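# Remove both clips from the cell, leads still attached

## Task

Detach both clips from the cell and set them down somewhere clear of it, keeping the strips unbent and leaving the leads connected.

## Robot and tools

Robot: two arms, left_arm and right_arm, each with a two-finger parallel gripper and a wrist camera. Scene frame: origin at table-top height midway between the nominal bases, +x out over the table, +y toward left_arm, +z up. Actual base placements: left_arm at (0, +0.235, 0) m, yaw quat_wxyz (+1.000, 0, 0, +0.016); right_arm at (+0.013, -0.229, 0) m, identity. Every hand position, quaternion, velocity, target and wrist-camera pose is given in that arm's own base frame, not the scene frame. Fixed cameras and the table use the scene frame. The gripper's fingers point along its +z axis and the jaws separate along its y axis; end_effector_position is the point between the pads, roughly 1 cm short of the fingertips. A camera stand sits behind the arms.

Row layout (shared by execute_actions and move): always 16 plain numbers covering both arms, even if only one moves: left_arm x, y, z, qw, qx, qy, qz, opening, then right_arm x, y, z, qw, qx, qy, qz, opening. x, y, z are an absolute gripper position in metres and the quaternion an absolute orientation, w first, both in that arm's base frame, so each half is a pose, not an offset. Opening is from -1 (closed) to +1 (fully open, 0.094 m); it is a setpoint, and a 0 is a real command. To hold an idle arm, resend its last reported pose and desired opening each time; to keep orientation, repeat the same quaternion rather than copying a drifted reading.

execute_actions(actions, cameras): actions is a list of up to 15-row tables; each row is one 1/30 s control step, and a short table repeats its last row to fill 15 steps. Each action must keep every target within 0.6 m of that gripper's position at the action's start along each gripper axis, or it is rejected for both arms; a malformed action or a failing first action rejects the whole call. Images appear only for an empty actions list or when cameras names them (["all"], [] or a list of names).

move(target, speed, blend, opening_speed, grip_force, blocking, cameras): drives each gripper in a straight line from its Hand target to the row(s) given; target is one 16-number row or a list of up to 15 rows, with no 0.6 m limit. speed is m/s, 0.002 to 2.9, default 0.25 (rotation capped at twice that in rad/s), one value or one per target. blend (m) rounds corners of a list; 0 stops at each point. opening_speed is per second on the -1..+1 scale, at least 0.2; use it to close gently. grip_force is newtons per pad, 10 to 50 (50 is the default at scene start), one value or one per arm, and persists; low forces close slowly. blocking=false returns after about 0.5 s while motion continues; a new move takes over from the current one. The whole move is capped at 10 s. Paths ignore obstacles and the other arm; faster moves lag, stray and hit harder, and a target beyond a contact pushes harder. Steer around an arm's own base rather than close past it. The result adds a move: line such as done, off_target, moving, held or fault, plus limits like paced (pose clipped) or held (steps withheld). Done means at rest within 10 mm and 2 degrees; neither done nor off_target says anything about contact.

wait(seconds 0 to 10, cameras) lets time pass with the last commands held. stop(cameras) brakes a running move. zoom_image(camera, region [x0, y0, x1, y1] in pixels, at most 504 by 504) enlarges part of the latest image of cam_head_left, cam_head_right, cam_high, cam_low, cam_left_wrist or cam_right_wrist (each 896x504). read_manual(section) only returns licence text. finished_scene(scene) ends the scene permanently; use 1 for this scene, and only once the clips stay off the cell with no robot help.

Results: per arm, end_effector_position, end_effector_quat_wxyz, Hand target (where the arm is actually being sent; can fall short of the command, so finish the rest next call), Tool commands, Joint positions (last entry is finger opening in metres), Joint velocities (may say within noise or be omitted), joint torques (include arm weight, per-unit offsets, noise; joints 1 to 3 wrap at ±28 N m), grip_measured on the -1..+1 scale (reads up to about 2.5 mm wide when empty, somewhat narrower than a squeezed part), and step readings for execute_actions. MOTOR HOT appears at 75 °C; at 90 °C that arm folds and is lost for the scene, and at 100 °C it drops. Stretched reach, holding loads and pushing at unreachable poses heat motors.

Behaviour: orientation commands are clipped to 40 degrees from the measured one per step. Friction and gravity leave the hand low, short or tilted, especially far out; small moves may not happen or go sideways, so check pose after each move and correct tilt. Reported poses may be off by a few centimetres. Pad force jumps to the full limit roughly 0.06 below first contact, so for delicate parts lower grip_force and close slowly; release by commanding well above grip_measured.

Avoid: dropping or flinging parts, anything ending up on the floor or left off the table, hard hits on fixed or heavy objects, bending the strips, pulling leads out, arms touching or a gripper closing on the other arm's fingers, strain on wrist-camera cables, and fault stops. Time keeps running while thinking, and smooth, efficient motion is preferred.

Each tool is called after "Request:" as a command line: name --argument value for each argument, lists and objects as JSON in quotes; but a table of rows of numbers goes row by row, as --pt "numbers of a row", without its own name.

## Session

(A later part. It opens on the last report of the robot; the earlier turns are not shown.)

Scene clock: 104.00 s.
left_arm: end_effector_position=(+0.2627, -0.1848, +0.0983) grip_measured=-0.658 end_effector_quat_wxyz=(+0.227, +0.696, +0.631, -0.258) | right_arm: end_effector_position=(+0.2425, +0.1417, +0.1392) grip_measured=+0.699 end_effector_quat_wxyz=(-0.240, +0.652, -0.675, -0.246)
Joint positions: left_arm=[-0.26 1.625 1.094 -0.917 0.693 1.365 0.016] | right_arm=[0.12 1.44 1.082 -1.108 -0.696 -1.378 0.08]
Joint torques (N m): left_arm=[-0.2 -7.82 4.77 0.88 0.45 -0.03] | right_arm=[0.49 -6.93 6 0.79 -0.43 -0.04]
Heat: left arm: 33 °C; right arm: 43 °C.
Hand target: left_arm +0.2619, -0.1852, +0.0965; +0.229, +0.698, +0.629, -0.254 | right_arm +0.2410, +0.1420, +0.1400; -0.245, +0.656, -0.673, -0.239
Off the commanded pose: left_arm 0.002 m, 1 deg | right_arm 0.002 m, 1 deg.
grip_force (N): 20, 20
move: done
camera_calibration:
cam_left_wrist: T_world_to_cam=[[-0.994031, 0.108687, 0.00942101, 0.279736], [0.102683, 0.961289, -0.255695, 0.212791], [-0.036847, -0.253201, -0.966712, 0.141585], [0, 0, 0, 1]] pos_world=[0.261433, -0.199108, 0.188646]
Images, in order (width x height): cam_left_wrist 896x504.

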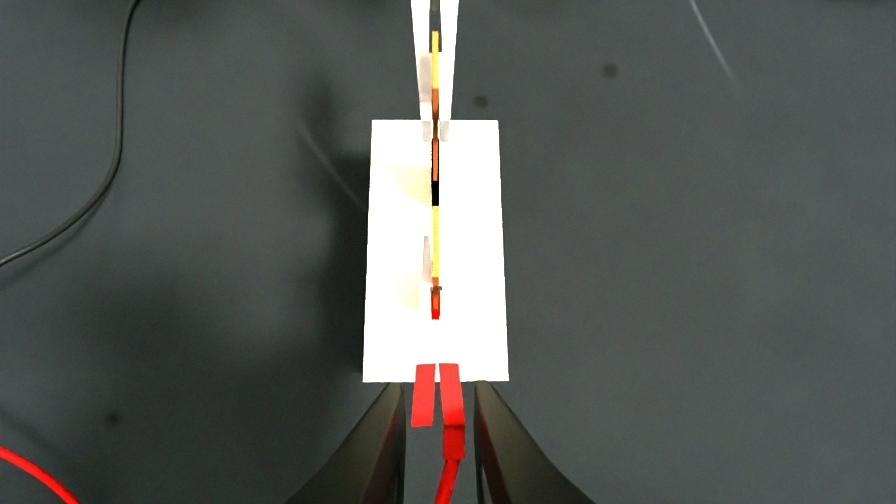

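Request:
move --target '[0.2619,-0.1852,0.0965,0.2288,0.6983,0.6288,-0.2542,-0.87,0.241,0.142,0.140,0.2450,-0.6557,0.6731,0.2386,0.7]' --speed 0.06 --opening_speed 0.2 --cameras '["cam_left_wrist"]'

Request:
zoom_image --camera "cam_left_wrist" --region '[340, 300, 540, 500]'

Request:
zoom_image --camera "cam_left_wrist" --region '[380, 210, 500, 330]'

Scene clock: 116.83 s.
left_arm: end_effector_position=(+0.2628, -0.1847, +0.0983) grip_measured=-0.834 end_effector_quat_wxyz=(+0.227, +0.696, +0.631, -0.258) | right_arm: end_effector_position=(+0.2425, +0.1417, +0.1392) grip_measured=+0.699 end_effector_quat_wxyz=(-0.240, +0.652, -0.675, -0.246)
Joint positions: left_arm=[-0.26 1.625 1.094 -0.917 0.692 1.365 0.008] | right_arm=[0.12 1.44 1.082 -1.108 -0.696 -1.378 0.08]
Joint torques (N m): left_arm=[-0.29 -7.71 4.62 0.86 0.46 0] | right_arm=[0.51 -6.95 6.04 0.78 -0.44 -0.04]
Heat: left arm: 33 °C; right arm: 43 °C.
Hand target: left_arm +0.2619, -0.1852, +0.0965; +0.229, +0.698, +0.629, -0.254 | right_arm +0.2410, +0.1420, +0.1400; -0.245, +0.656, -0.673, -0.239
Off the commanded pose: left_arm 0.002 m, 1 deg | right_arm 0.002 m, 1 deg.
grip_force (N): 20, 20
move: done
camera_calibration:
cam_left_wrist: T_world_to_cam=[[-0.994039, 0.108653, 0.00894906, 0.279921], [0.102784, 0.961372, -0.255343, 0.212703], [-0.0363473, -0.252902, -0.966809, 0.141536], [0, 0, 0, 1]] pos_world=[0.261535, -0.199106, 0.188646]
Images, in order (width x height): cam_left_wrist 896x504.

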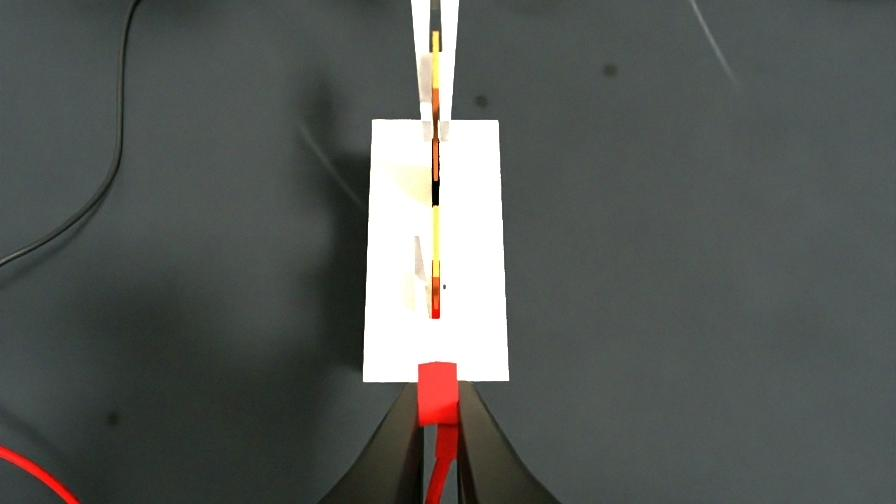

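Scaled by 2.520.

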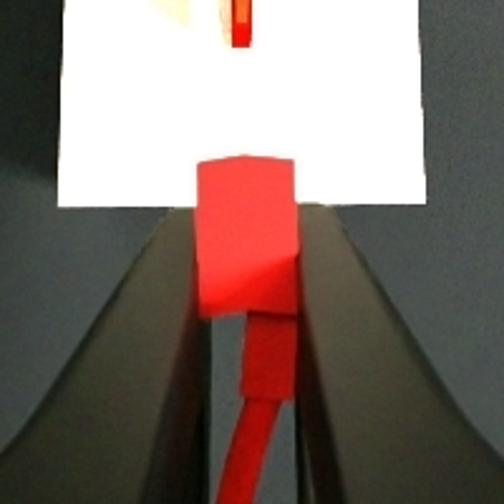

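Scaled by 4.200.

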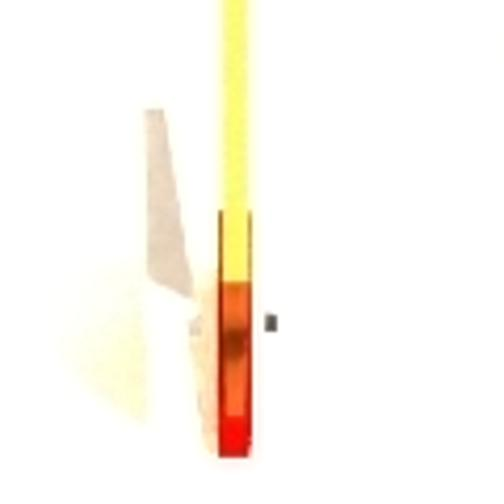

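Request:
move --pt "0.2624 -0.175 0.0965 0.2288 0.6983 0.6288 -0.2542 -0.87 0.241 0.142 0.140 0.2450 -0.6557 0.6731 0.2386 0.7" --pt "0.2640 -0.147 0.098 0.2288 0.6983 0.6288 -0.2542 -0.87 0.241 0.142 0.140 0.2450 -0.6557 0.6731 0.2386 0.7" --speed 0.06 --blend 0.005 --cameras '["cam_left_wrist","cam_high"]'

Request:
zoom_image --camera "cam_high" --region '[390, 150, 490, 230]'

Scene clock: 125.13 s.
left_arm: end_effector_position=(+0.2645, -0.1477, +0.0968) grip_measured=-0.834 end_effector_quat_wxyz=(+0.227, +0.696, +0.632, -0.252) | right_arm: end_effector_position=(+0.2425, +0.1417, +0.1392) grip_measured=+0.699 end_effector_quat_wxyz=(-0.240, +0.652, -0.675, -0.246)
Joint positions: left_arm=[-0.134 1.625 1.094 -1.012 0.692 1.524 0.008] | right_arm=[0.12 1.44 1.082 -1.108 -0.696 -1.378 0.08]
Joint torques (N m): left_arm=[0.68 -6.91 5.82 0.36 0.57 0.18] | right_arm=[0.53 -7.01 5.98 0.77 -0.43 -0.04]
Heat: left arm: 33 °C; right arm: 43 °C.
Hand target: left_arm +0.2640, -0.1470, +0.0980; +0.229, +0.698, +0.629, -0.254 | right_arm +0.2410, +0.1420, +0.1400; -0.245, +0.656, -0.673, -0.239
Off the commanded pose: left_arm 0.001 m, 1 deg | right_arm 0.002 m, 1 deg.
grip_force (N): 20, 20
move: done
camera_calibration:
cam_left_wrist: T_world_to_cam=[[-0.994525, 0.104492, 0.0013589, 0.277792], [0.100916, 0.963705, -0.247163, 0.176608], [-0.0271361, -0.245673, -0.968973, 0.148365], [0, 0, 0, 1]] pos_world=[0.262475, -0.162776, 0.187035]
Images, in order (width x height): cam_high 896x504, cam_left_wrist 896x504.

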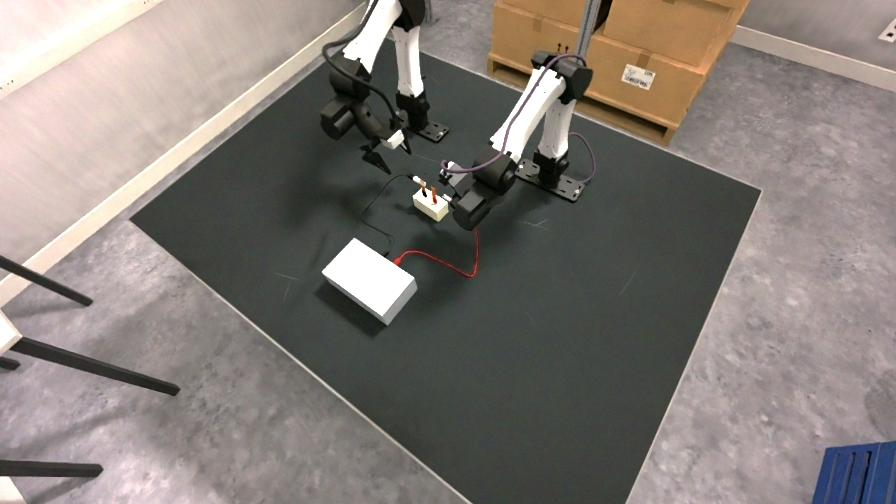

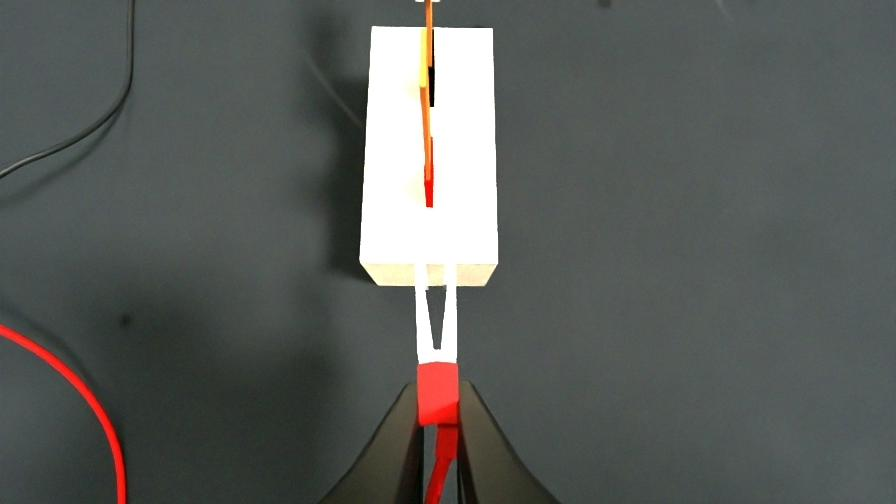

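Scaled by 5.040.

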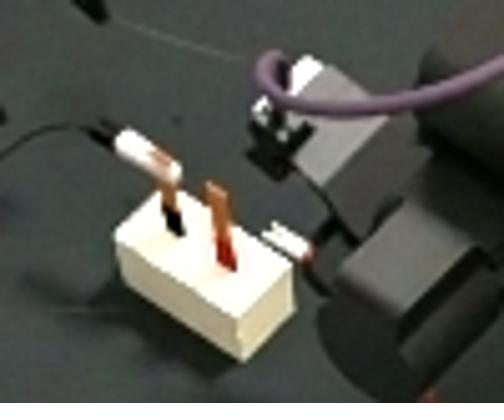

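Request:
move --pt "0.266 -0.09 0.095 0.2288 0.6983 0.6288 -0.2542 -0.87 0.241 0.142 0.140 0.2450 -0.6557 0.6731 0.2386 0.7" --pt "0.268 -0.072 0.025 0.2288 0.6983 0.6288 -0.2542 -0.87 0.241 0.142 0.140 0.2450 -0.6557 0.6731 0.2386 0.7" --speed 0.1 --blend 0.03 --cameras '["cam_left_wrist","cam_high","cam_head_left"]'

Request:
zoom_image --camera "cam_high" --region '[390, 150, 530, 280]'

Scene clock: 131.27 s.
left_arm: end_effector_position=(+0.2683, -0.0734, +0.0308) grip_measured=-0.834 end_effector_quat_wxyz=(+0.228, +0.696, +0.632, -0.255) | right_arm: end_effector_position=(+0.2425, +0.1417, +0.1392) grip_measured=+0.699 end_effector_quat_wxyz=(-0.240, +0.652, -0.675, -0.246)
Joint positions: left_arm=[0.134 1.811 1.014 -0.97 0.675 1.87 0.008] | right_arm=[0.12 1.44 1.082 -1.108 -0.696 -1.378 0.08]
Joint torques (N m): left_arm=[0.72 -6.61 3.84 0.09 0.46 0.14] | right_arm=[0.55 -6.95 6.01 0.77 -0.43 -0.04]
Heat: left arm: 33 °C; right arm: 43 °C.
Hand target: left_arm +0.2679, -0.0720, +0.0252; +0.229, +0.698, +0.629, -0.254 | right_arm +0.2410, +0.1420, +0.1400; -0.245, +0.656, -0.673, -0.239
Off the commanded pose: left_arm 0.006 m, 0 deg | right_arm 0.002 m, 1 deg.
grip_force (N): 20, 20
move: done; blend cut to 0.0286 m at target 1
camera_calibration:
cam_left_wrist: T_world_to_cam=[[-0.994478, 0.104859, 0.00421788, 0.273905], [0.100403, 0.962376, -0.252492, 0.0884737], [-0.0305353, -0.250674, -0.96759, 0.103205], [0, 0, 0, 1]] pos_world=[0.266661, -0.0879956, 0.121044]
Images, in order (width x height): cam_head_left 896x504, cam_high 896x504, cam_left_wrist 896x504.

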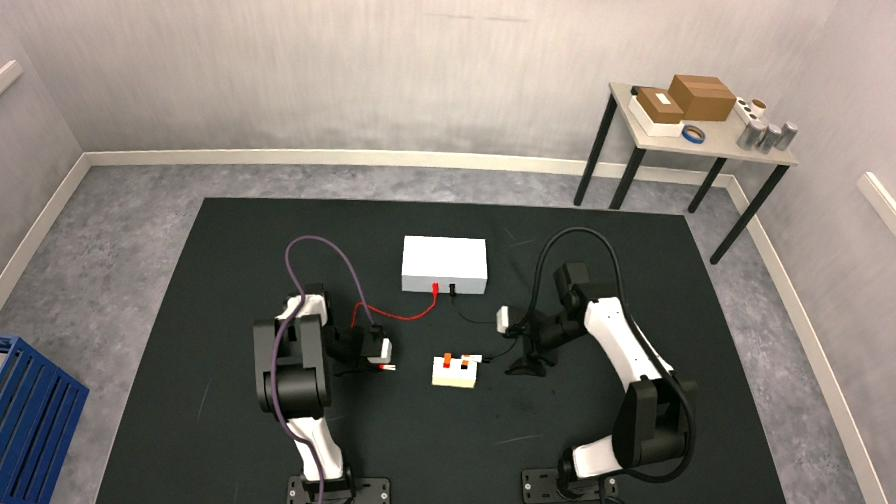

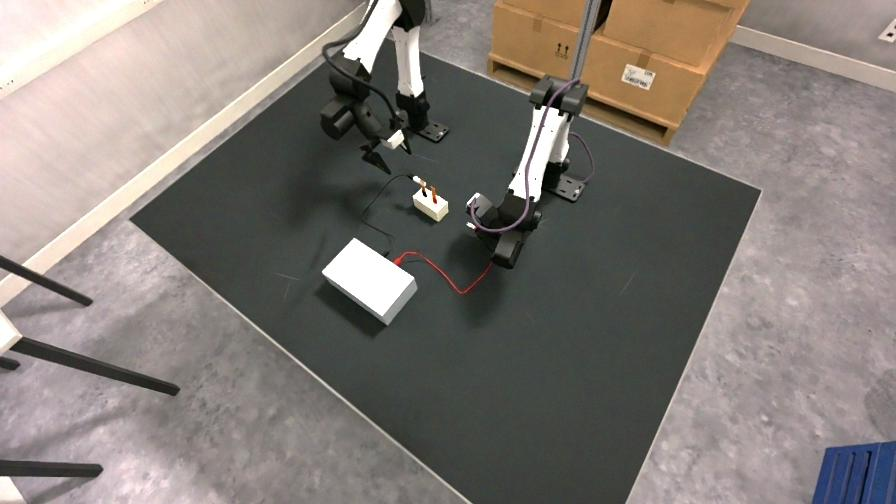

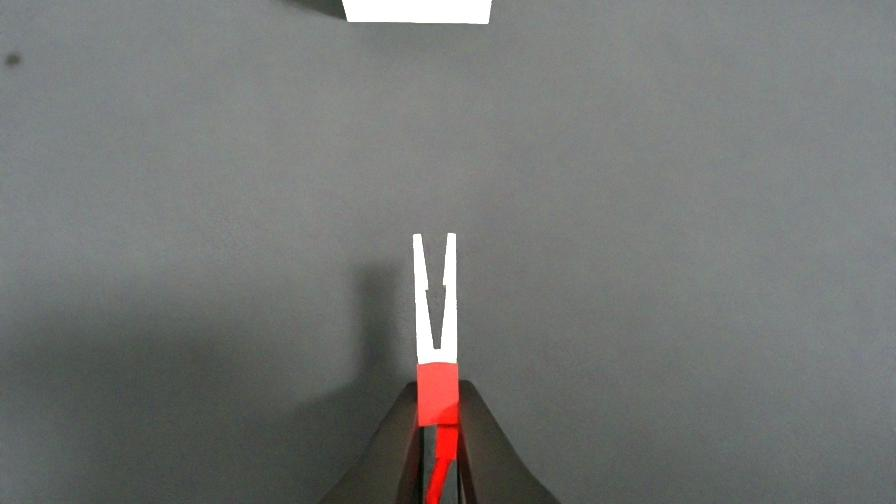

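Scaled by 3.600.

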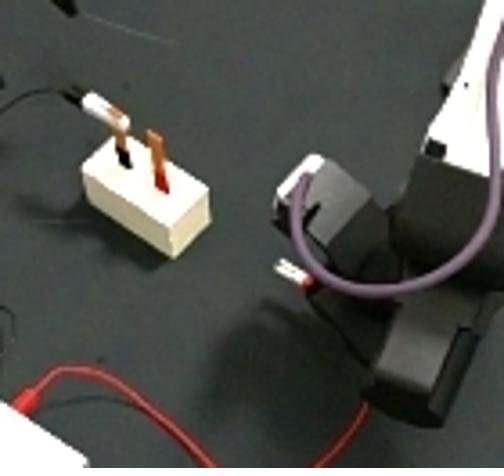

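Request:
move --target '[0.268,-0.072,0.011,0.2288,0.6983,0.6288,-0.2542,-0.87,0.241,0.142,0.140,0.2450,-0.6557,0.6731,0.2386,0.7]' --speed 0.03

Request:
move --target '[0.268,-0.072,0.006,0.2288,0.6983,0.6288,-0.2542,-0.87,0.241,0.142,0.140,0.2450,-0.6557,0.6731,0.2386,0.7]' --speed 0.02

Scene clock: 136.13 s.
left_arm: end_effector_position=(+0.2691, -0.0733, +0.0174) grip_measured=-0.834 end_effector_quat_wxyz=(+0.229, +0.696, +0.631, -0.254) | right_arm: end_effector_position=(+0.2425, +0.1417, +0.1392) grip_measured=+0.699 end_effector_quat_wxyz=(-0.240, +0.652, -0.675, -0.246)
Joint positions: left_arm=[0.134 1.841 0.99 -0.913 0.675 1.871 0.008] | right_arm=[0.12 1.44 1.082 -1.108 -0.696 -1.378 0.08]
Joint torques (N m): left_arm=[0.65 -6.56 3.64 0.18 0.5 0.16] | right_arm=[0.54 -6.93 6.01 0.78 -0.44 -0.04]
Heat: left arm: 33 °C; right arm: 43 °C.
Hand target: left_arm +0.2678, -0.0720, +0.0111; +0.229, +0.698, +0.629, -0.254 | right_arm +0.2410, +0.1420, +0.1400; -0.245, +0.656, -0.673, -0.239
Off the commanded pose: left_arm 0.007 m, 0 deg | right_arm 0.002 m, 1 deg.
grip_force (N): 20, 20
move: done

Scene clock: 136.90 s.
left_arm: end_effector_position=(+0.2694, -0.0733, +0.0132) grip_measured=-0.834 end_effector_quat_wxyz=(+0.229, +0.696, +0.631, -0.254) | right_arm: end_effector_position=(+0.2425, +0.1417, +0.1392) grip_measured=+0.699 end_effector_quat_wxyz=(-0.240, +0.652, -0.675, -0.246)
Joint positions: left_arm=[0.134 1.851 0.983 -0.895 0.675 1.871 0.008] | right_arm=[0.12 1.44 1.082 -1.108 -0.696 -1.378 0.08]
Joint torques (N m): left_arm=[0.61 -6.52 3.56 0.16 0.46 0.18] | right_arm=[0.54 -6.95 6.02 0.78 -0.44 -0.04]
Heat: left arm: 33 °C; right arm: 43 °C.
Hand target: left_arm +0.2679, -0.0720, +0.0062; +0.229, +0.698, +0.629, -0.254 | right_arm +0.2410, +0.1420, +0.1400; -0.245, +0.656, -0.673, -0.239
Off the commanded pose: left_arm 0.007 m, 0 deg | right_arm 0.002 m, 1 deg.
grip_force (N): 20, 20
move: done

Request:
move --target '[0.268,-0.072,0.006,0.2288,0.6983,0.6288,-0.2542,0.1,0.241,0.142,0.140,0.2450,-0.6557,0.6731,0.2386,0.7]' --speed 0.02 --opening_speed 0.4 --cameras '["cam_left_wrist"]'

Scene clock: 141.97 s.
left_arm: end_effector_position=(+0.2694, -0.0734, +0.0133) grip_measured=+0.098 end_effector_quat_wxyz=(+0.230, +0.697, +0.630, -0.254) | right_arm: end_effector_position=(+0.2425, +0.1417, +0.1392) grip_measured=+0.699 end_effector_quat_wxyz=(-0.240, +0.652, -0.675, -0.246)
Joint positions: left_arm=[0.134 1.851 0.983 -0.895 0.676 1.873 0.052] | right_arm=[0.12 1.44 1.082 -1.108 -0.696 -1.378 0.08]
Joint torques (N m): left_arm=[0.65 -6.43 3.44 0.17 0.45 0.15] | right_arm=[0.5 -6.93 6.04 0.77 -0.44 -0.03]
Heat: left arm: 33 °C; right arm: 43 °C.
Hand target: left_arm +0.2679, -0.0721, +0.0062; +0.229, +0.698, +0.629, -0.254 | right_arm +0.2410, +0.1420, +0.1400; -0.245, +0.656, -0.673, -0.239
Off the commanded pose: left_arm 0.008 m, 0 deg | right_arm 0.002 m, 1 deg.
grip_force (N): 20, 20
move: done
camera_calibration:
cam_left_wrist: T_world_to_cam=[[-0.994327, 0.106357, -0.00127706, 0.275155], [0.103226, 0.962025, -0.25269, 0.0832432], [-0.0256467, -0.251388, -0.967546, 0.0849174], [0, 0, 0, 1]] pos_world=[0.267179, -0.0879993, 0.103548]
Images, in order (width x height): cam_left_wrist 896x504.

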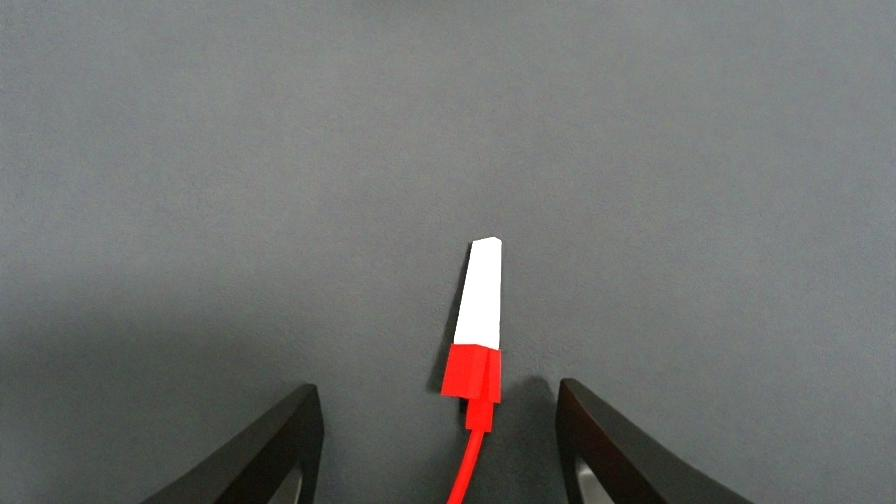

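Request:
move --pt "0.270 -0.035 0.055 0.2288 0.6983 0.6288 -0.2542 0.1 0.241 0.150 0.130 0.2471 -0.6498 0.6788 0.2365 0.7" --pt "0.255 0.0 0.14 0.2555 0.6245 0.7021 -0.2273 0.1 0.2438 0.1615 0.110 0.2471 -0.6498 0.6788 0.2365 0.7" --speed '[0.06, 0.12]' --blend 0.02 --cameras '["cam_right_wrist","cam_left_wrist","cam_high"]'

Request:
zoom_image --camera "cam_right_wrist" --region '[350, 250, 550, 450]'

Scene clock: 155.67 s.
left_arm: end_effector_position=(+0.2519, -0.0016, +0.1307) grip_measured=+0.098 end_effector_quat_wxyz=(+0.246, +0.623, +0.703, -0.239) | right_arm: end_effector_position=(+0.2449, +0.1610, +0.1146) grip_measured=+0.699 end_effector_quat_wxyz=(-0.250, +0.649, -0.678, -0.238)
Joint positions: left_arm=[0.425 1.643 1.236 -1.445 0.65 1.971 0.052] | right_arm=[0.199 1.432 0.97 -0.906 -0.68 -1.256 0.08]
Joint torques (N m): left_arm=[0.76 -8.34 6.78 -0.4 0.56 -0.01] | right_arm=[0.54 -5.05 6.12 0.99 -0.42 -0.03]
Heat: left arm: 33 °C; right arm: 43 °C.
Hand target: left_arm +0.2549, -0.0001, +0.1398; +0.255, +0.625, +0.702, -0.227 | right_arm +0.2438, +0.1615, +0.1101; -0.247, +0.650, -0.679, -0.237
Off the commanded pose: left_arm 0.010 m, 2 deg | right_arm 0.005 m, 0 deg.
grip_force (N): 20, 20
move: done
camera_calibration:
cam_left_wrist: T_world_to_cam=[[-0.994397, -0.101934, 0.0280042, 0.246107], [-0.105705, 0.961588, -0.253326, 0.098319], [-0.001106, -0.254867, -0.966976, 0.209846], [0, 0, 0, 1]] pos_world=[0.255353, -0.0159729, 0.220931]
cam_right_wrist: T_world_to_cam=[[0.998316, -0.0565573, 0.012924, -0.237566], [-0.0512198, -0.963851, -0.261472, 0.235925], [0.027245, 0.26037, -0.965125, 0.15279], [0, 0, 0, 1]] pos_world=[0.245087, 0.174179, 0.21222]
Images, in order (width x height): cam_high 896x504, cam_left_wrist 896x504, cam_right_wrist 896x504.

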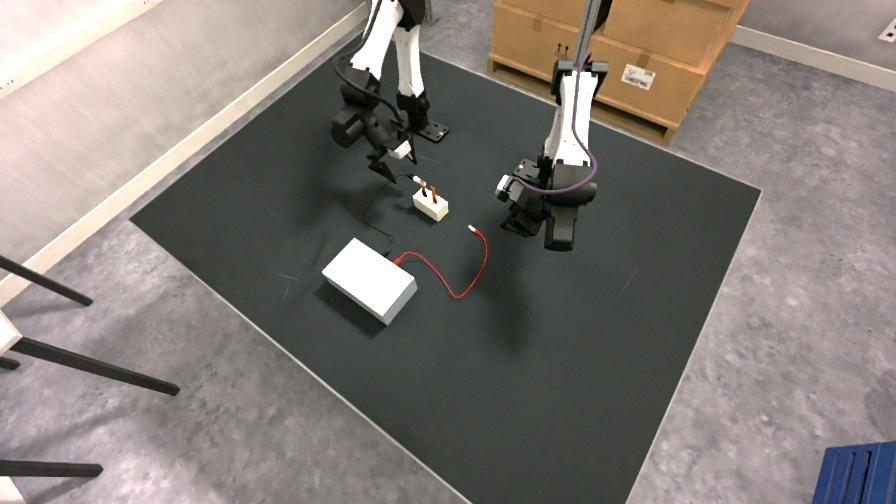

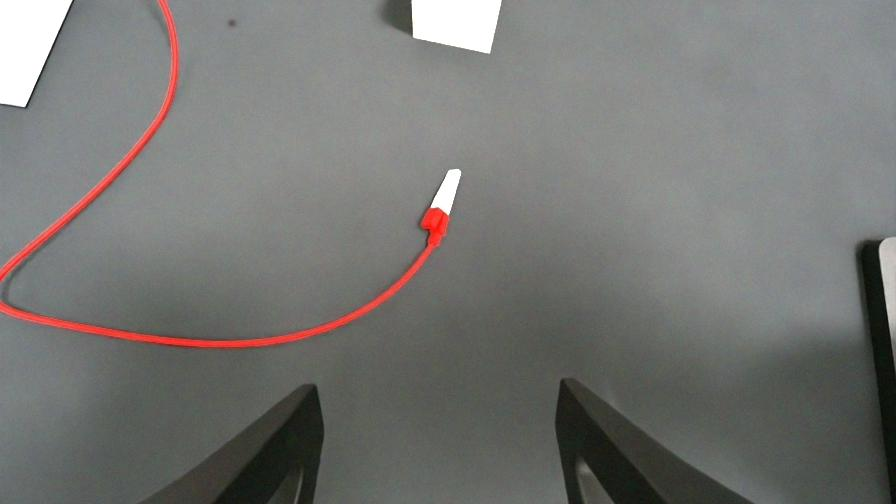

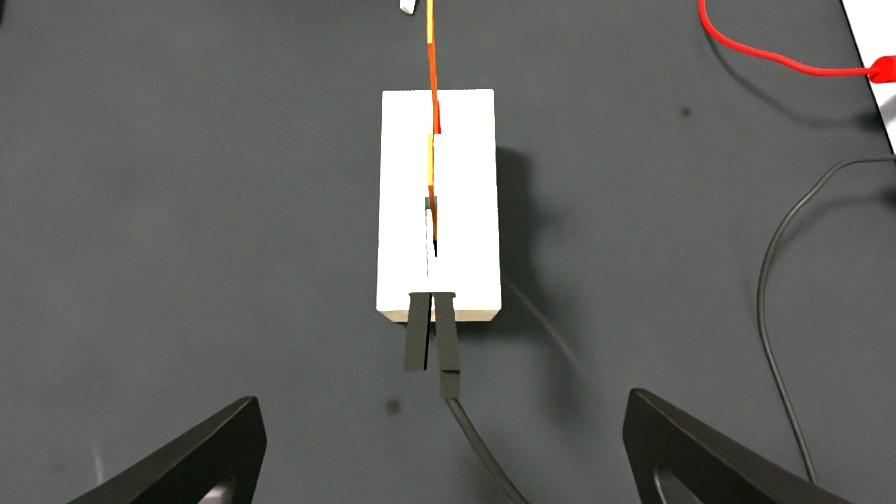

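Scaled by 2.520.

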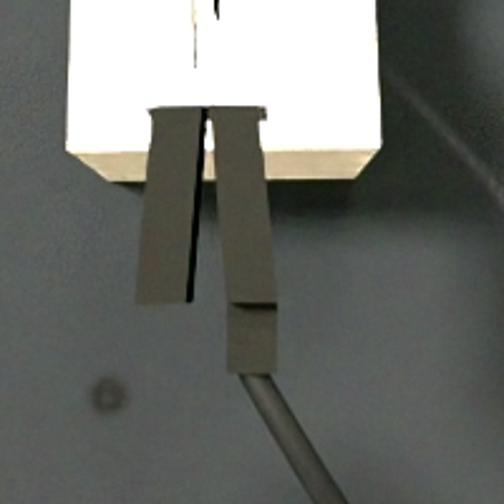

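Request:
move --pt "0.255 0.0 0.14 0.2555 0.6245 0.7021 -0.2273 0.1 0.2415 0.158 0.134 0.2471 -0.6498 0.6788 0.2365 0.7" --pt "0.255 0.0 0.14 0.2555 0.6245 0.7021 -0.2273 0.1 0.2420 0.1745 0.1135 0.2471 -0.6498 0.6788 0.2365 0.7" --speed 0.06 --cameras '["cam_right_wrist"]'

Request:
zoom_image --camera "cam_right_wrist" --region '[340, 300, 540, 500]'

Scene clock: 186.60 s.
left_arm: end_effector_position=(+0.2518, -0.0017, +0.1307) grip_measured=+0.098 end_effector_quat_wxyz=(+0.246, +0.623, +0.703, -0.239) | right_arm: end_effector_position=(+0.2426, +0.1741, +0.1175) grip_measured=+0.699 end_effector_quat_wxyz=(-0.249, +0.649, -0.678, -0.239)
Joint positions: left_arm=[0.425 1.643 1.236 -1.445 0.65 1.971 0.052] | right_arm=[0.253 1.424 0.973 -0.878 -0.668 -1.19 0.08]
Joint torques (N m): left_arm=[0.81 -8.4 6.72 -0.4 0.56 0.02] | right_arm=[0.51 -5.19 6.17 1.1 -0.41 -0.04]
Heat: left arm: 34 °C; right arm: 43 °C.
Hand target: left_arm +0.2548, -0.0002, +0.1398; +0.255, +0.625, +0.702, -0.227 | right_arm +0.2420, +0.1745, +0.1135; -0.247, +0.650, -0.679, -0.237
Off the commanded pose: left_arm 0.010 m, 2 deg | right_arm 0.004 m, 0 deg.
grip_force (N): 20, 20
move: done
camera_calibration:
cam_right_wrist: T_world_to_cam=[[0.998428, -0.0551644, 0.00991787, -0.234501], [-0.050673, -0.96404, -0.260881, 0.249079], [0.0239526, 0.259969, -0.96532, 0.153124], [0, 0, 0, 1]] pos_world=[0.243086, 0.187379, 0.21512]
Images, in order (width x height): cam_right_wrist 896x504.

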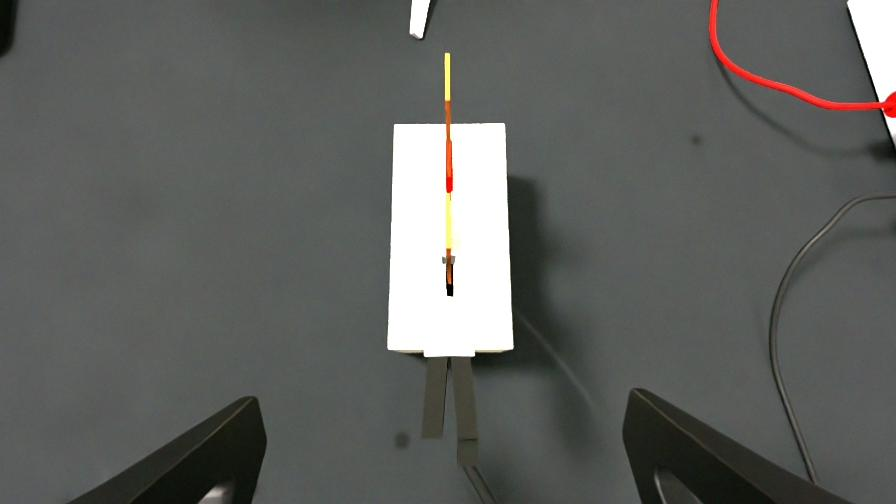

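Scaled by 2.520.

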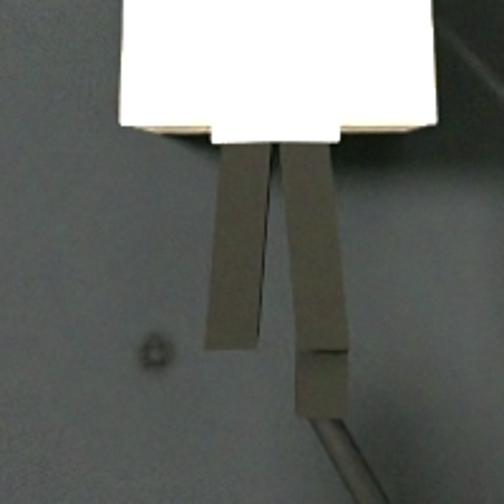

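Request:
move --pt "0.255 0.0 0.14 0.2555 0.6245 0.7021 -0.2273 0.1 0.2421 0.163 0.130 0.2471 -0.6498 0.6788 0.2365 0.7" --pt "0.255 0.0 0.14 0.2555 0.6245 0.7021 -0.2273 0.1 0.2426 0.1736 0.1130 0.2471 -0.6498 0.6788 0.2365 0.7" --pt "0.255 0.0 0.14 0.2555 0.6245 0.7021 -0.2273 0.1 0.2426 0.1736 0.1130 0.2471 -0.6498 0.6788 0.2365 -0.5" --speed 0.06 --opening_speed 0.5 --cameras '["cam_right_wrist"]'

Request:
zoom_image --camera "cam_right_wrist" --region '[340, 300, 540, 500]'

Scene clock: 216.93 s.
left_arm: end_effector_position=(+0.2518, -0.0017, +0.1307) grip_measured=+0.098 end_effector_quat_wxyz=(+0.246, +0.623, +0.703, -0.239) | right_arm: end_effector_position=(+0.2434, +0.1731, +0.1175) grip_measured=-0.498 end_effector_quat_wxyz=(-0.250, +0.649, -0.678, -0.238)
Joint positions: left_arm=[0.425 1.643 1.236 -1.445 0.65 1.971 0.052] | right_arm=[0.249 1.424 0.974 -0.878 -0.668 -1.194 0.024]
Joint torques (N m): left_arm=[0.77 -8.38 6.76 -0.42 0.54 0.01] | right_arm=[0.51 -4.96 6.23 1.06 -0.42 -0.03]
Heat: left arm: 35 °C; right arm: 45 °C.
Hand target: left_arm +0.2548, -0.0002, +0.1398; +0.255, +0.625, +0.702, -0.227 | right_arm +0.2425, +0.1735, +0.1130; -0.247, +0.650, -0.679, -0.237
Off the commanded pose: left_arm 0.010 m, 2 deg | right_arm 0.005 m, 0 deg.
grip_force (N): 20, 20
move: done
camera_calibration:
cam_right_wrist: T_world_to_cam=[[0.998349, -0.0559405, 0.0130464, -0.235566], [-0.0506177, -0.964126, -0.260573, 0.248103], [0.027155, 0.259482, -0.965366, 0.152789], [0, 0, 0, 1]] pos_world=[0.243587, 0.186379, 0.215219]
Images, in order (width x height): cam_right_wrist 896x504.

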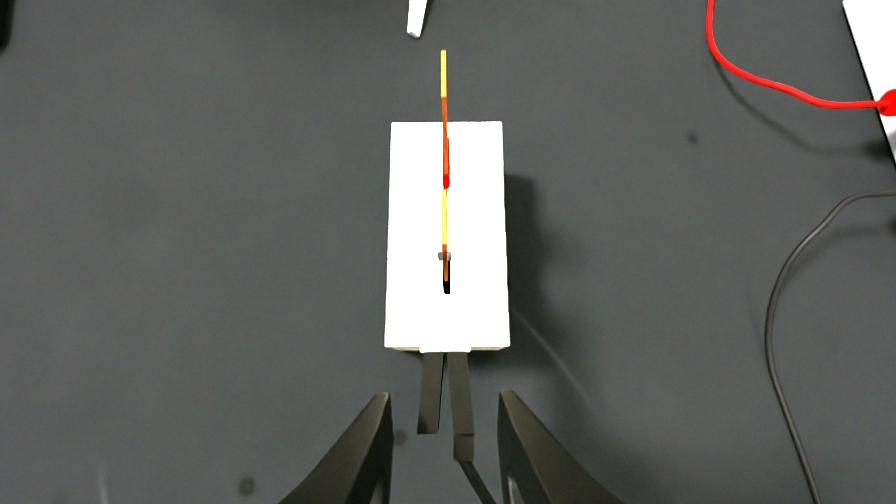

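Scaled by 2.520.

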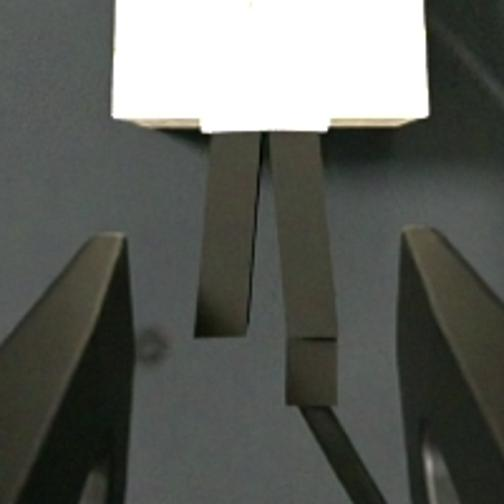

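Request:
move --target '[0.255,0.0,0.14,0.2555,0.6245,0.7021,-0.2273,0.1,0.2426,0.1736,0.1130,0.2471,-0.6498,0.6788,0.2365,-0.68]' --speed 0.06 --opening_speed 0.3 --cameras '["cam_right_wrist"]'

Request:
zoom_image --camera "cam_right_wrist" --region '[340, 300, 540, 500]'

Scene clock: 222.07 s.
left_arm: end_effector_position=(+0.2518, -0.0017, +0.1307) grip_measured=+0.098 end_effector_quat_wxyz=(+0.246, +0.623, +0.703, -0.239) | right_arm: end_effector_position=(+0.2434, +0.1731, +0.1175) grip_measured=-0.678 end_effector_quat_wxyz=(-0.250, +0.649, -0.678, -0.238)
Joint positions: left_arm=[0.425 1.643 1.236 -1.445 0.65 1.971 0.052] | right_arm=[0.249 1.424 0.974 -0.878 -0.668 -1.194 0.015]
Joint torques (N m): left_arm=[0.75 -8.32 6.82 -0.42 0.53 -0.03] | right_arm=[0.5 -4.94 6.22 1.07 -0.43 -0.02]
Heat: left arm: 35 °C; right arm: 45 °C.
Hand target: left_arm +0.2548, -0.0002, +0.1398; +0.255, +0.625, +0.702, -0.227 | right_arm +0.2425, +0.1735, +0.1130; -0.247, +0.650, -0.679, -0.237
Off the commanded pose: left_arm 0.010 m, 2 deg | right_arm 0.005 m, 0 deg.
grip_force (N): 20, 20
move: done
camera_calibration:
cam_right_wrist: T_world_to_cam=[[0.998349, -0.0559405, 0.0130464, -0.235566], [-0.0506177, -0.964126, -0.260573, 0.248103], [0.027155, 0.259482, -0.965366, 0.152789], [0, 0, 0, 1]] pos_world=[0.243587, 0.186379, 0.215219]
Images, in order (width x height): cam_right_wrist 896x504.

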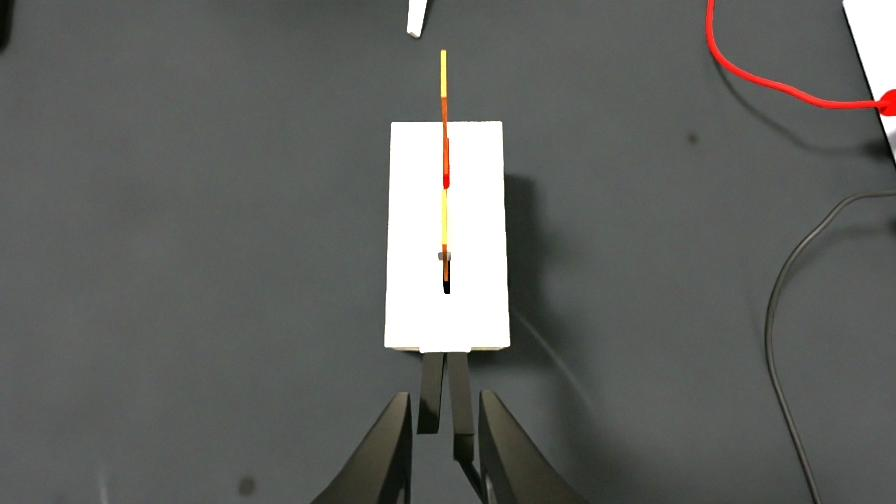

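Scaled by 2.520.

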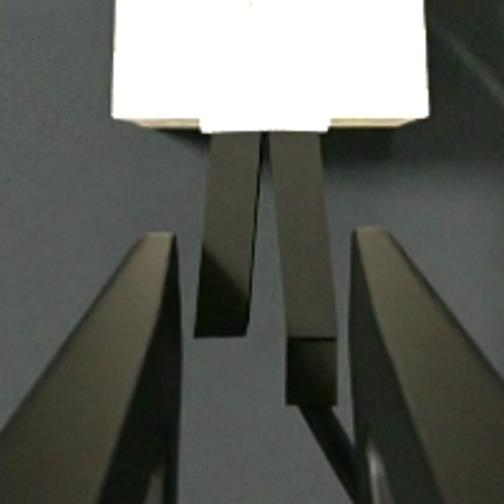

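Request:
move --target '[0.255,0.0,0.14,0.2555,0.6245,0.7021,-0.2273,0.1,0.2426,0.1736,0.1130,0.2471,-0.6498,0.6788,0.2365,-0.88]' --speed 0.06 --opening_speed 0.2 --cameras '["cam_right_wrist"]'

Request:
zoom_image --camera "cam_right_wrist" --region '[340, 300, 540, 500]'

Request:
zoom_image --camera "cam_right_wrist" --region '[390, 190, 510, 310]'

Scene clock: 232.30 s.
left_arm: end_effector_position=(+0.2518, -0.0017, +0.1307) grip_measured=+0.098 end_effector_quat_wxyz=(+0.246, +0.623, +0.703, -0.239) | right_arm: end_effector_position=(+0.2434, +0.1730, +0.1175) grip_measured=-0.839 end_effector_quat_wxyz=(-0.250, +0.649, -0.678, -0.238)
Joint positions: left_arm=[0.425 1.643 1.236 -1.445 0.65 1.971 0.052] | right_arm=[0.249 1.424 0.974 -0.878 -0.668 -1.194 0.008]
Joint torques (N m): left_arm=[0.59 -8.46 6.79 -0.39 0.59 0.02] | right_arm=[0.5 -4.97 6.2 1.09 -0.41 -0.03]
Heat: left arm: 35 °C; right arm: 45 °C.
Hand target: left_arm +0.2548, -0.0002, +0.1398; +0.255, +0.625, +0.702, -0.227 | right_arm +0.2425, +0.1735, +0.1129; -0.247, +0.650, -0.679, -0.237
Off the commanded pose: left_arm 0.010 m, 2 deg | right_arm 0.005 m, 0 deg.
grip_force (N): 20, 20
move: done
camera_calibration:
cam_right_wrist: T_world_to_cam=[[0.998341, -0.056059, 0.0131383, -0.235561], [-0.0507194, -0.964227, -0.260181, 0.248036], [0.0272538, 0.259083, -0.96547, 0.152765], [0, 0, 0, 1]] pos_world=[0.243587, 0.186379, 0.215119]
Images, in order (width x height): cam_right_wrist 896x504.

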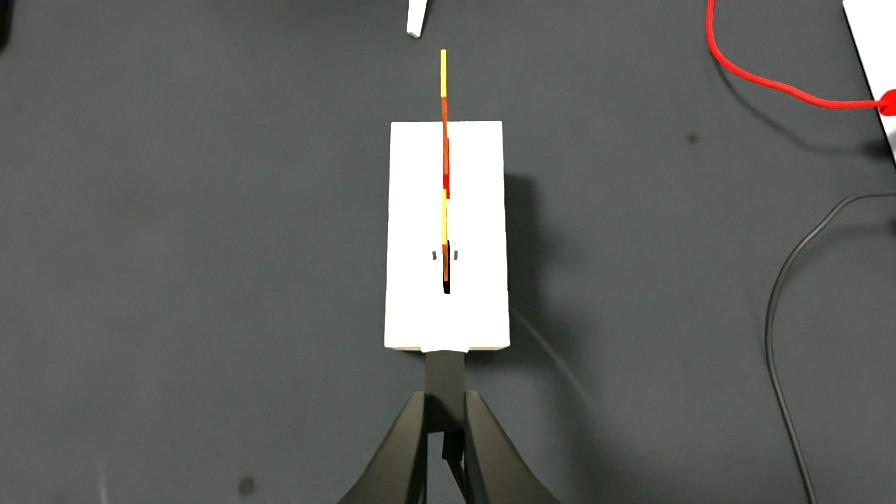

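Scaled by 2.520.

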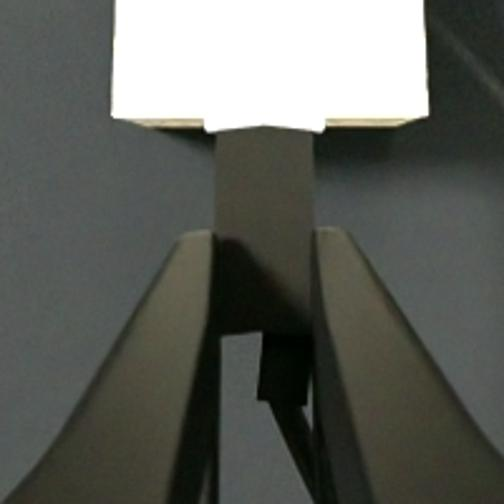

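Scaled by 4.200.

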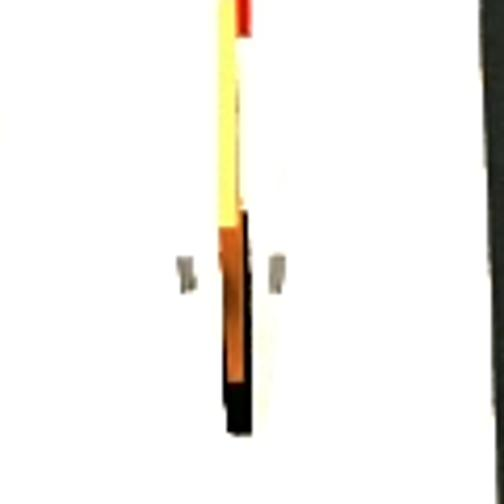

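Request:
move --target '[0.255,0.0,0.14,0.2555,0.6245,0.7021,-0.2273,0.1,0.2419,0.1590,0.1130,0.2471,-0.6498,0.6788,0.2365,-0.88]' --speed 0.06 --cameras '["cam_right_wrist"]'

Request:
zoom_image --camera "cam_right_wrist" --region '[370, 130, 530, 350]'

Scene clock: 241.93 s.
left_arm: end_effector_position=(+0.2518, -0.0017, +0.1307) grip_measured=+0.098 end_effector_quat_wxyz=(+0.246, +0.623, +0.703, -0.239) | right_arm: end_effector_position=(+0.2458, +0.1609, +0.1163) grip_measured=-0.841 end_effector_quat_wxyz=(-0.251, +0.649, -0.679, -0.232)
Joint positions: left_arm=[0.425 1.643 1.236 -1.445 0.65 1.971 0.052] | right_arm=[0.204 1.424 0.974 -0.904 -0.668 -1.246 0.007]
Joint velocities: left_arm=[-0.007 0.012 0.007 -0.168 -0.037 -0.007 0] | right_arm=[within noise]
Joint torques (N m): left_arm=[0.72 -8.35 6.63 -0.4 0.55 0] | right_arm=[-0.64 -5.2 6.13 0.81 -0.56 -0.27]
Heat: left arm: 35 °C; right arm: 45 °C.
Hand target: left_arm +0.2548, -0.0002, +0.1398; +0.255, +0.625, +0.702, -0.227 | right_arm +0.2419, +0.1591, +0.1129; -0.247, +0.650, -0.679, -0.236
Off the commanded pose: left_arm 0.010 m, 2 deg | right_arm 0.005 m, 1 deg.
grip_force (N): 20, 20
move: done
camera_calibration:
cam_right_wrist: T_world_to_cam=[[0.9979, -0.0609073, 0.0220365, -0.238729], [-0.0533596, -0.965902, -0.253349, 0.236265], [0.0367159, 0.251641, -0.967124, 0.153752], [0, 0, 0, 1]] pos_world=[0.245189, 0.174979, 0.213815]
Images, in order (width x height): cam_right_wrist 896x504.

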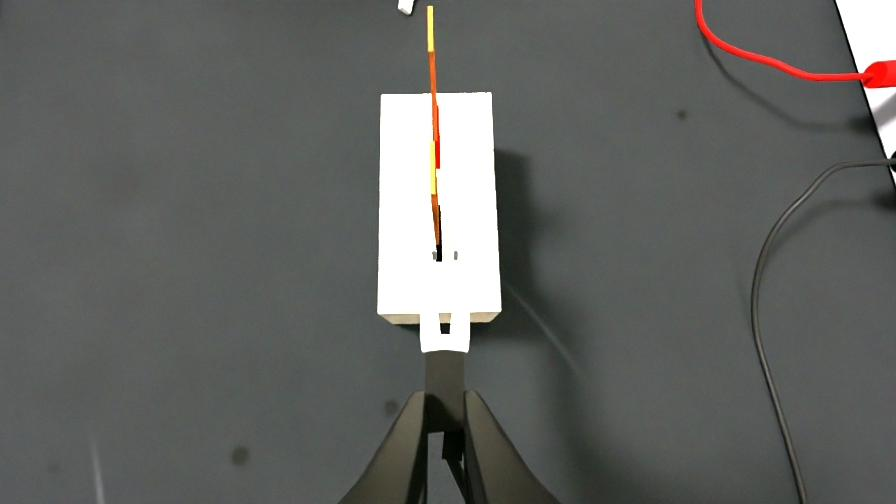

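Scaled by 2.291.

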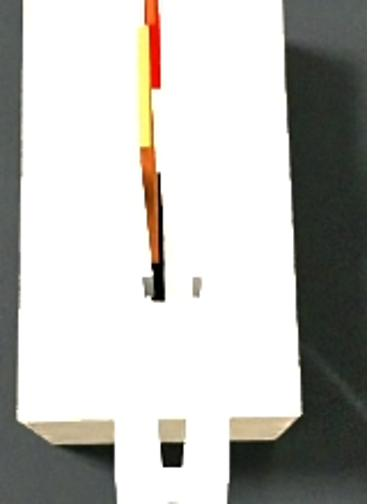

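Request:
move --target '[0.255,0.0,0.14,0.2555,0.6245,0.7021,-0.2273,0.1,0.2395,0.1300,0.1140,0.2471,-0.6498,0.6788,0.2365,-0.88]' --speed 0.06 --cameras '["cam_right_wrist","cam_high"]'

Request:
zoom_image --camera "cam_right_wrist" --region '[370, 0, 590, 350]'

Request:
zoom_image --camera "cam_high" --region '[380, 150, 480, 230]'

Scene clock: 258.83 s.
left_arm: end_effector_position=(+0.2518, -0.0017, +0.1307) grip_measured=+0.098 end_effector_quat_wxyz=(+0.246, +0.623, +0.703, -0.239) | right_arm: end_effector_position=(+0.2426, +0.1283, +0.1128) grip_measured=-0.842 end_effector_quat_wxyz=(-0.243, +0.650, -0.684, -0.226)
Joint positions: left_arm=[0.425 1.643 1.236 -1.445 0.65 1.971 0.052] | right_arm=[0.083 1.424 0.974 -1.005 -0.668 -1.398 0.007]
Joint torques (N m): left_arm=[0.65 -8.31 6.79 -0.41 0.58 0.01] | right_arm=[-0.49 -5.01 6.71 0.57 -0.77 -0.26]
Heat: left arm: 35 °C; right arm: 45 °C.
Hand target: left_arm +0.2548, -0.0002, +0.1398; +0.255, +0.625, +0.702, -0.227 | right_arm +0.2396, +0.1300, +0.1139; -0.247, +0.650, -0.679, -0.236
Off the commanded pose: left_arm 0.010 m, 2 deg | right_arm 0.004 m, 1 deg.
grip_force (N): 20, 20
move: done
camera_calibration:
cam_right_wrist: T_world_to_cam=[[0.99773, -0.064499, 0.0193606, -0.2367], [-0.0582173, -0.970629, -0.233432, 0.203179], [0.0338481, 0.231775, -0.97218, 0.162518], [0, 0, 0, 1]] pos_world=[0.242491, 0.144277, 0.210008]
Images, in order (width x height): cam_high 896x504, cam_right_wrist 896x504.

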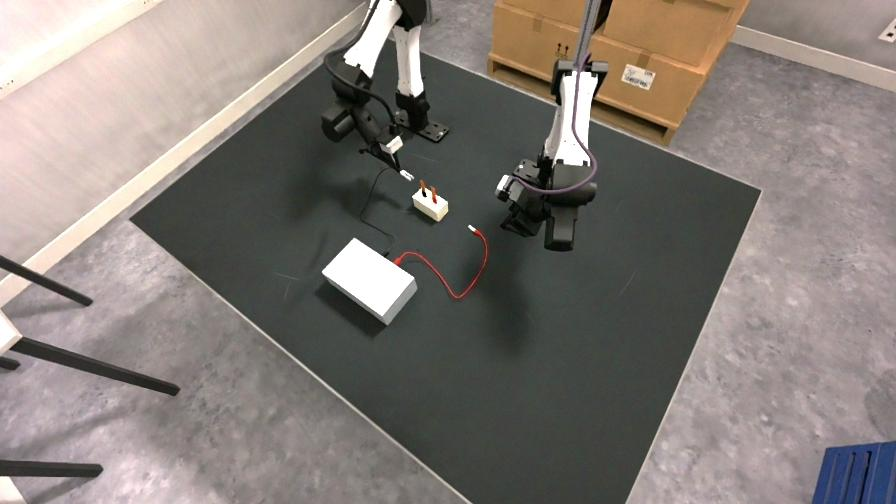

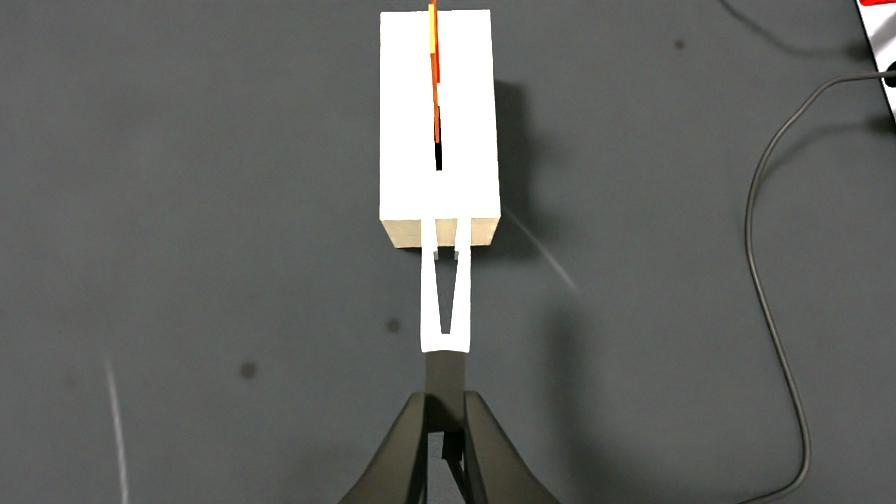

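Scaled by 1.440.

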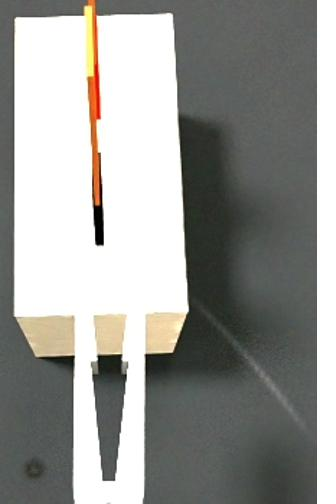

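Scaled by 5.040.

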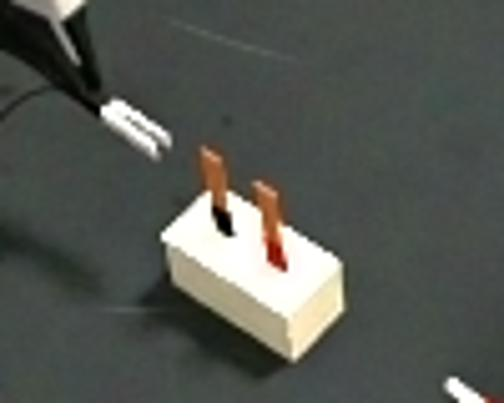

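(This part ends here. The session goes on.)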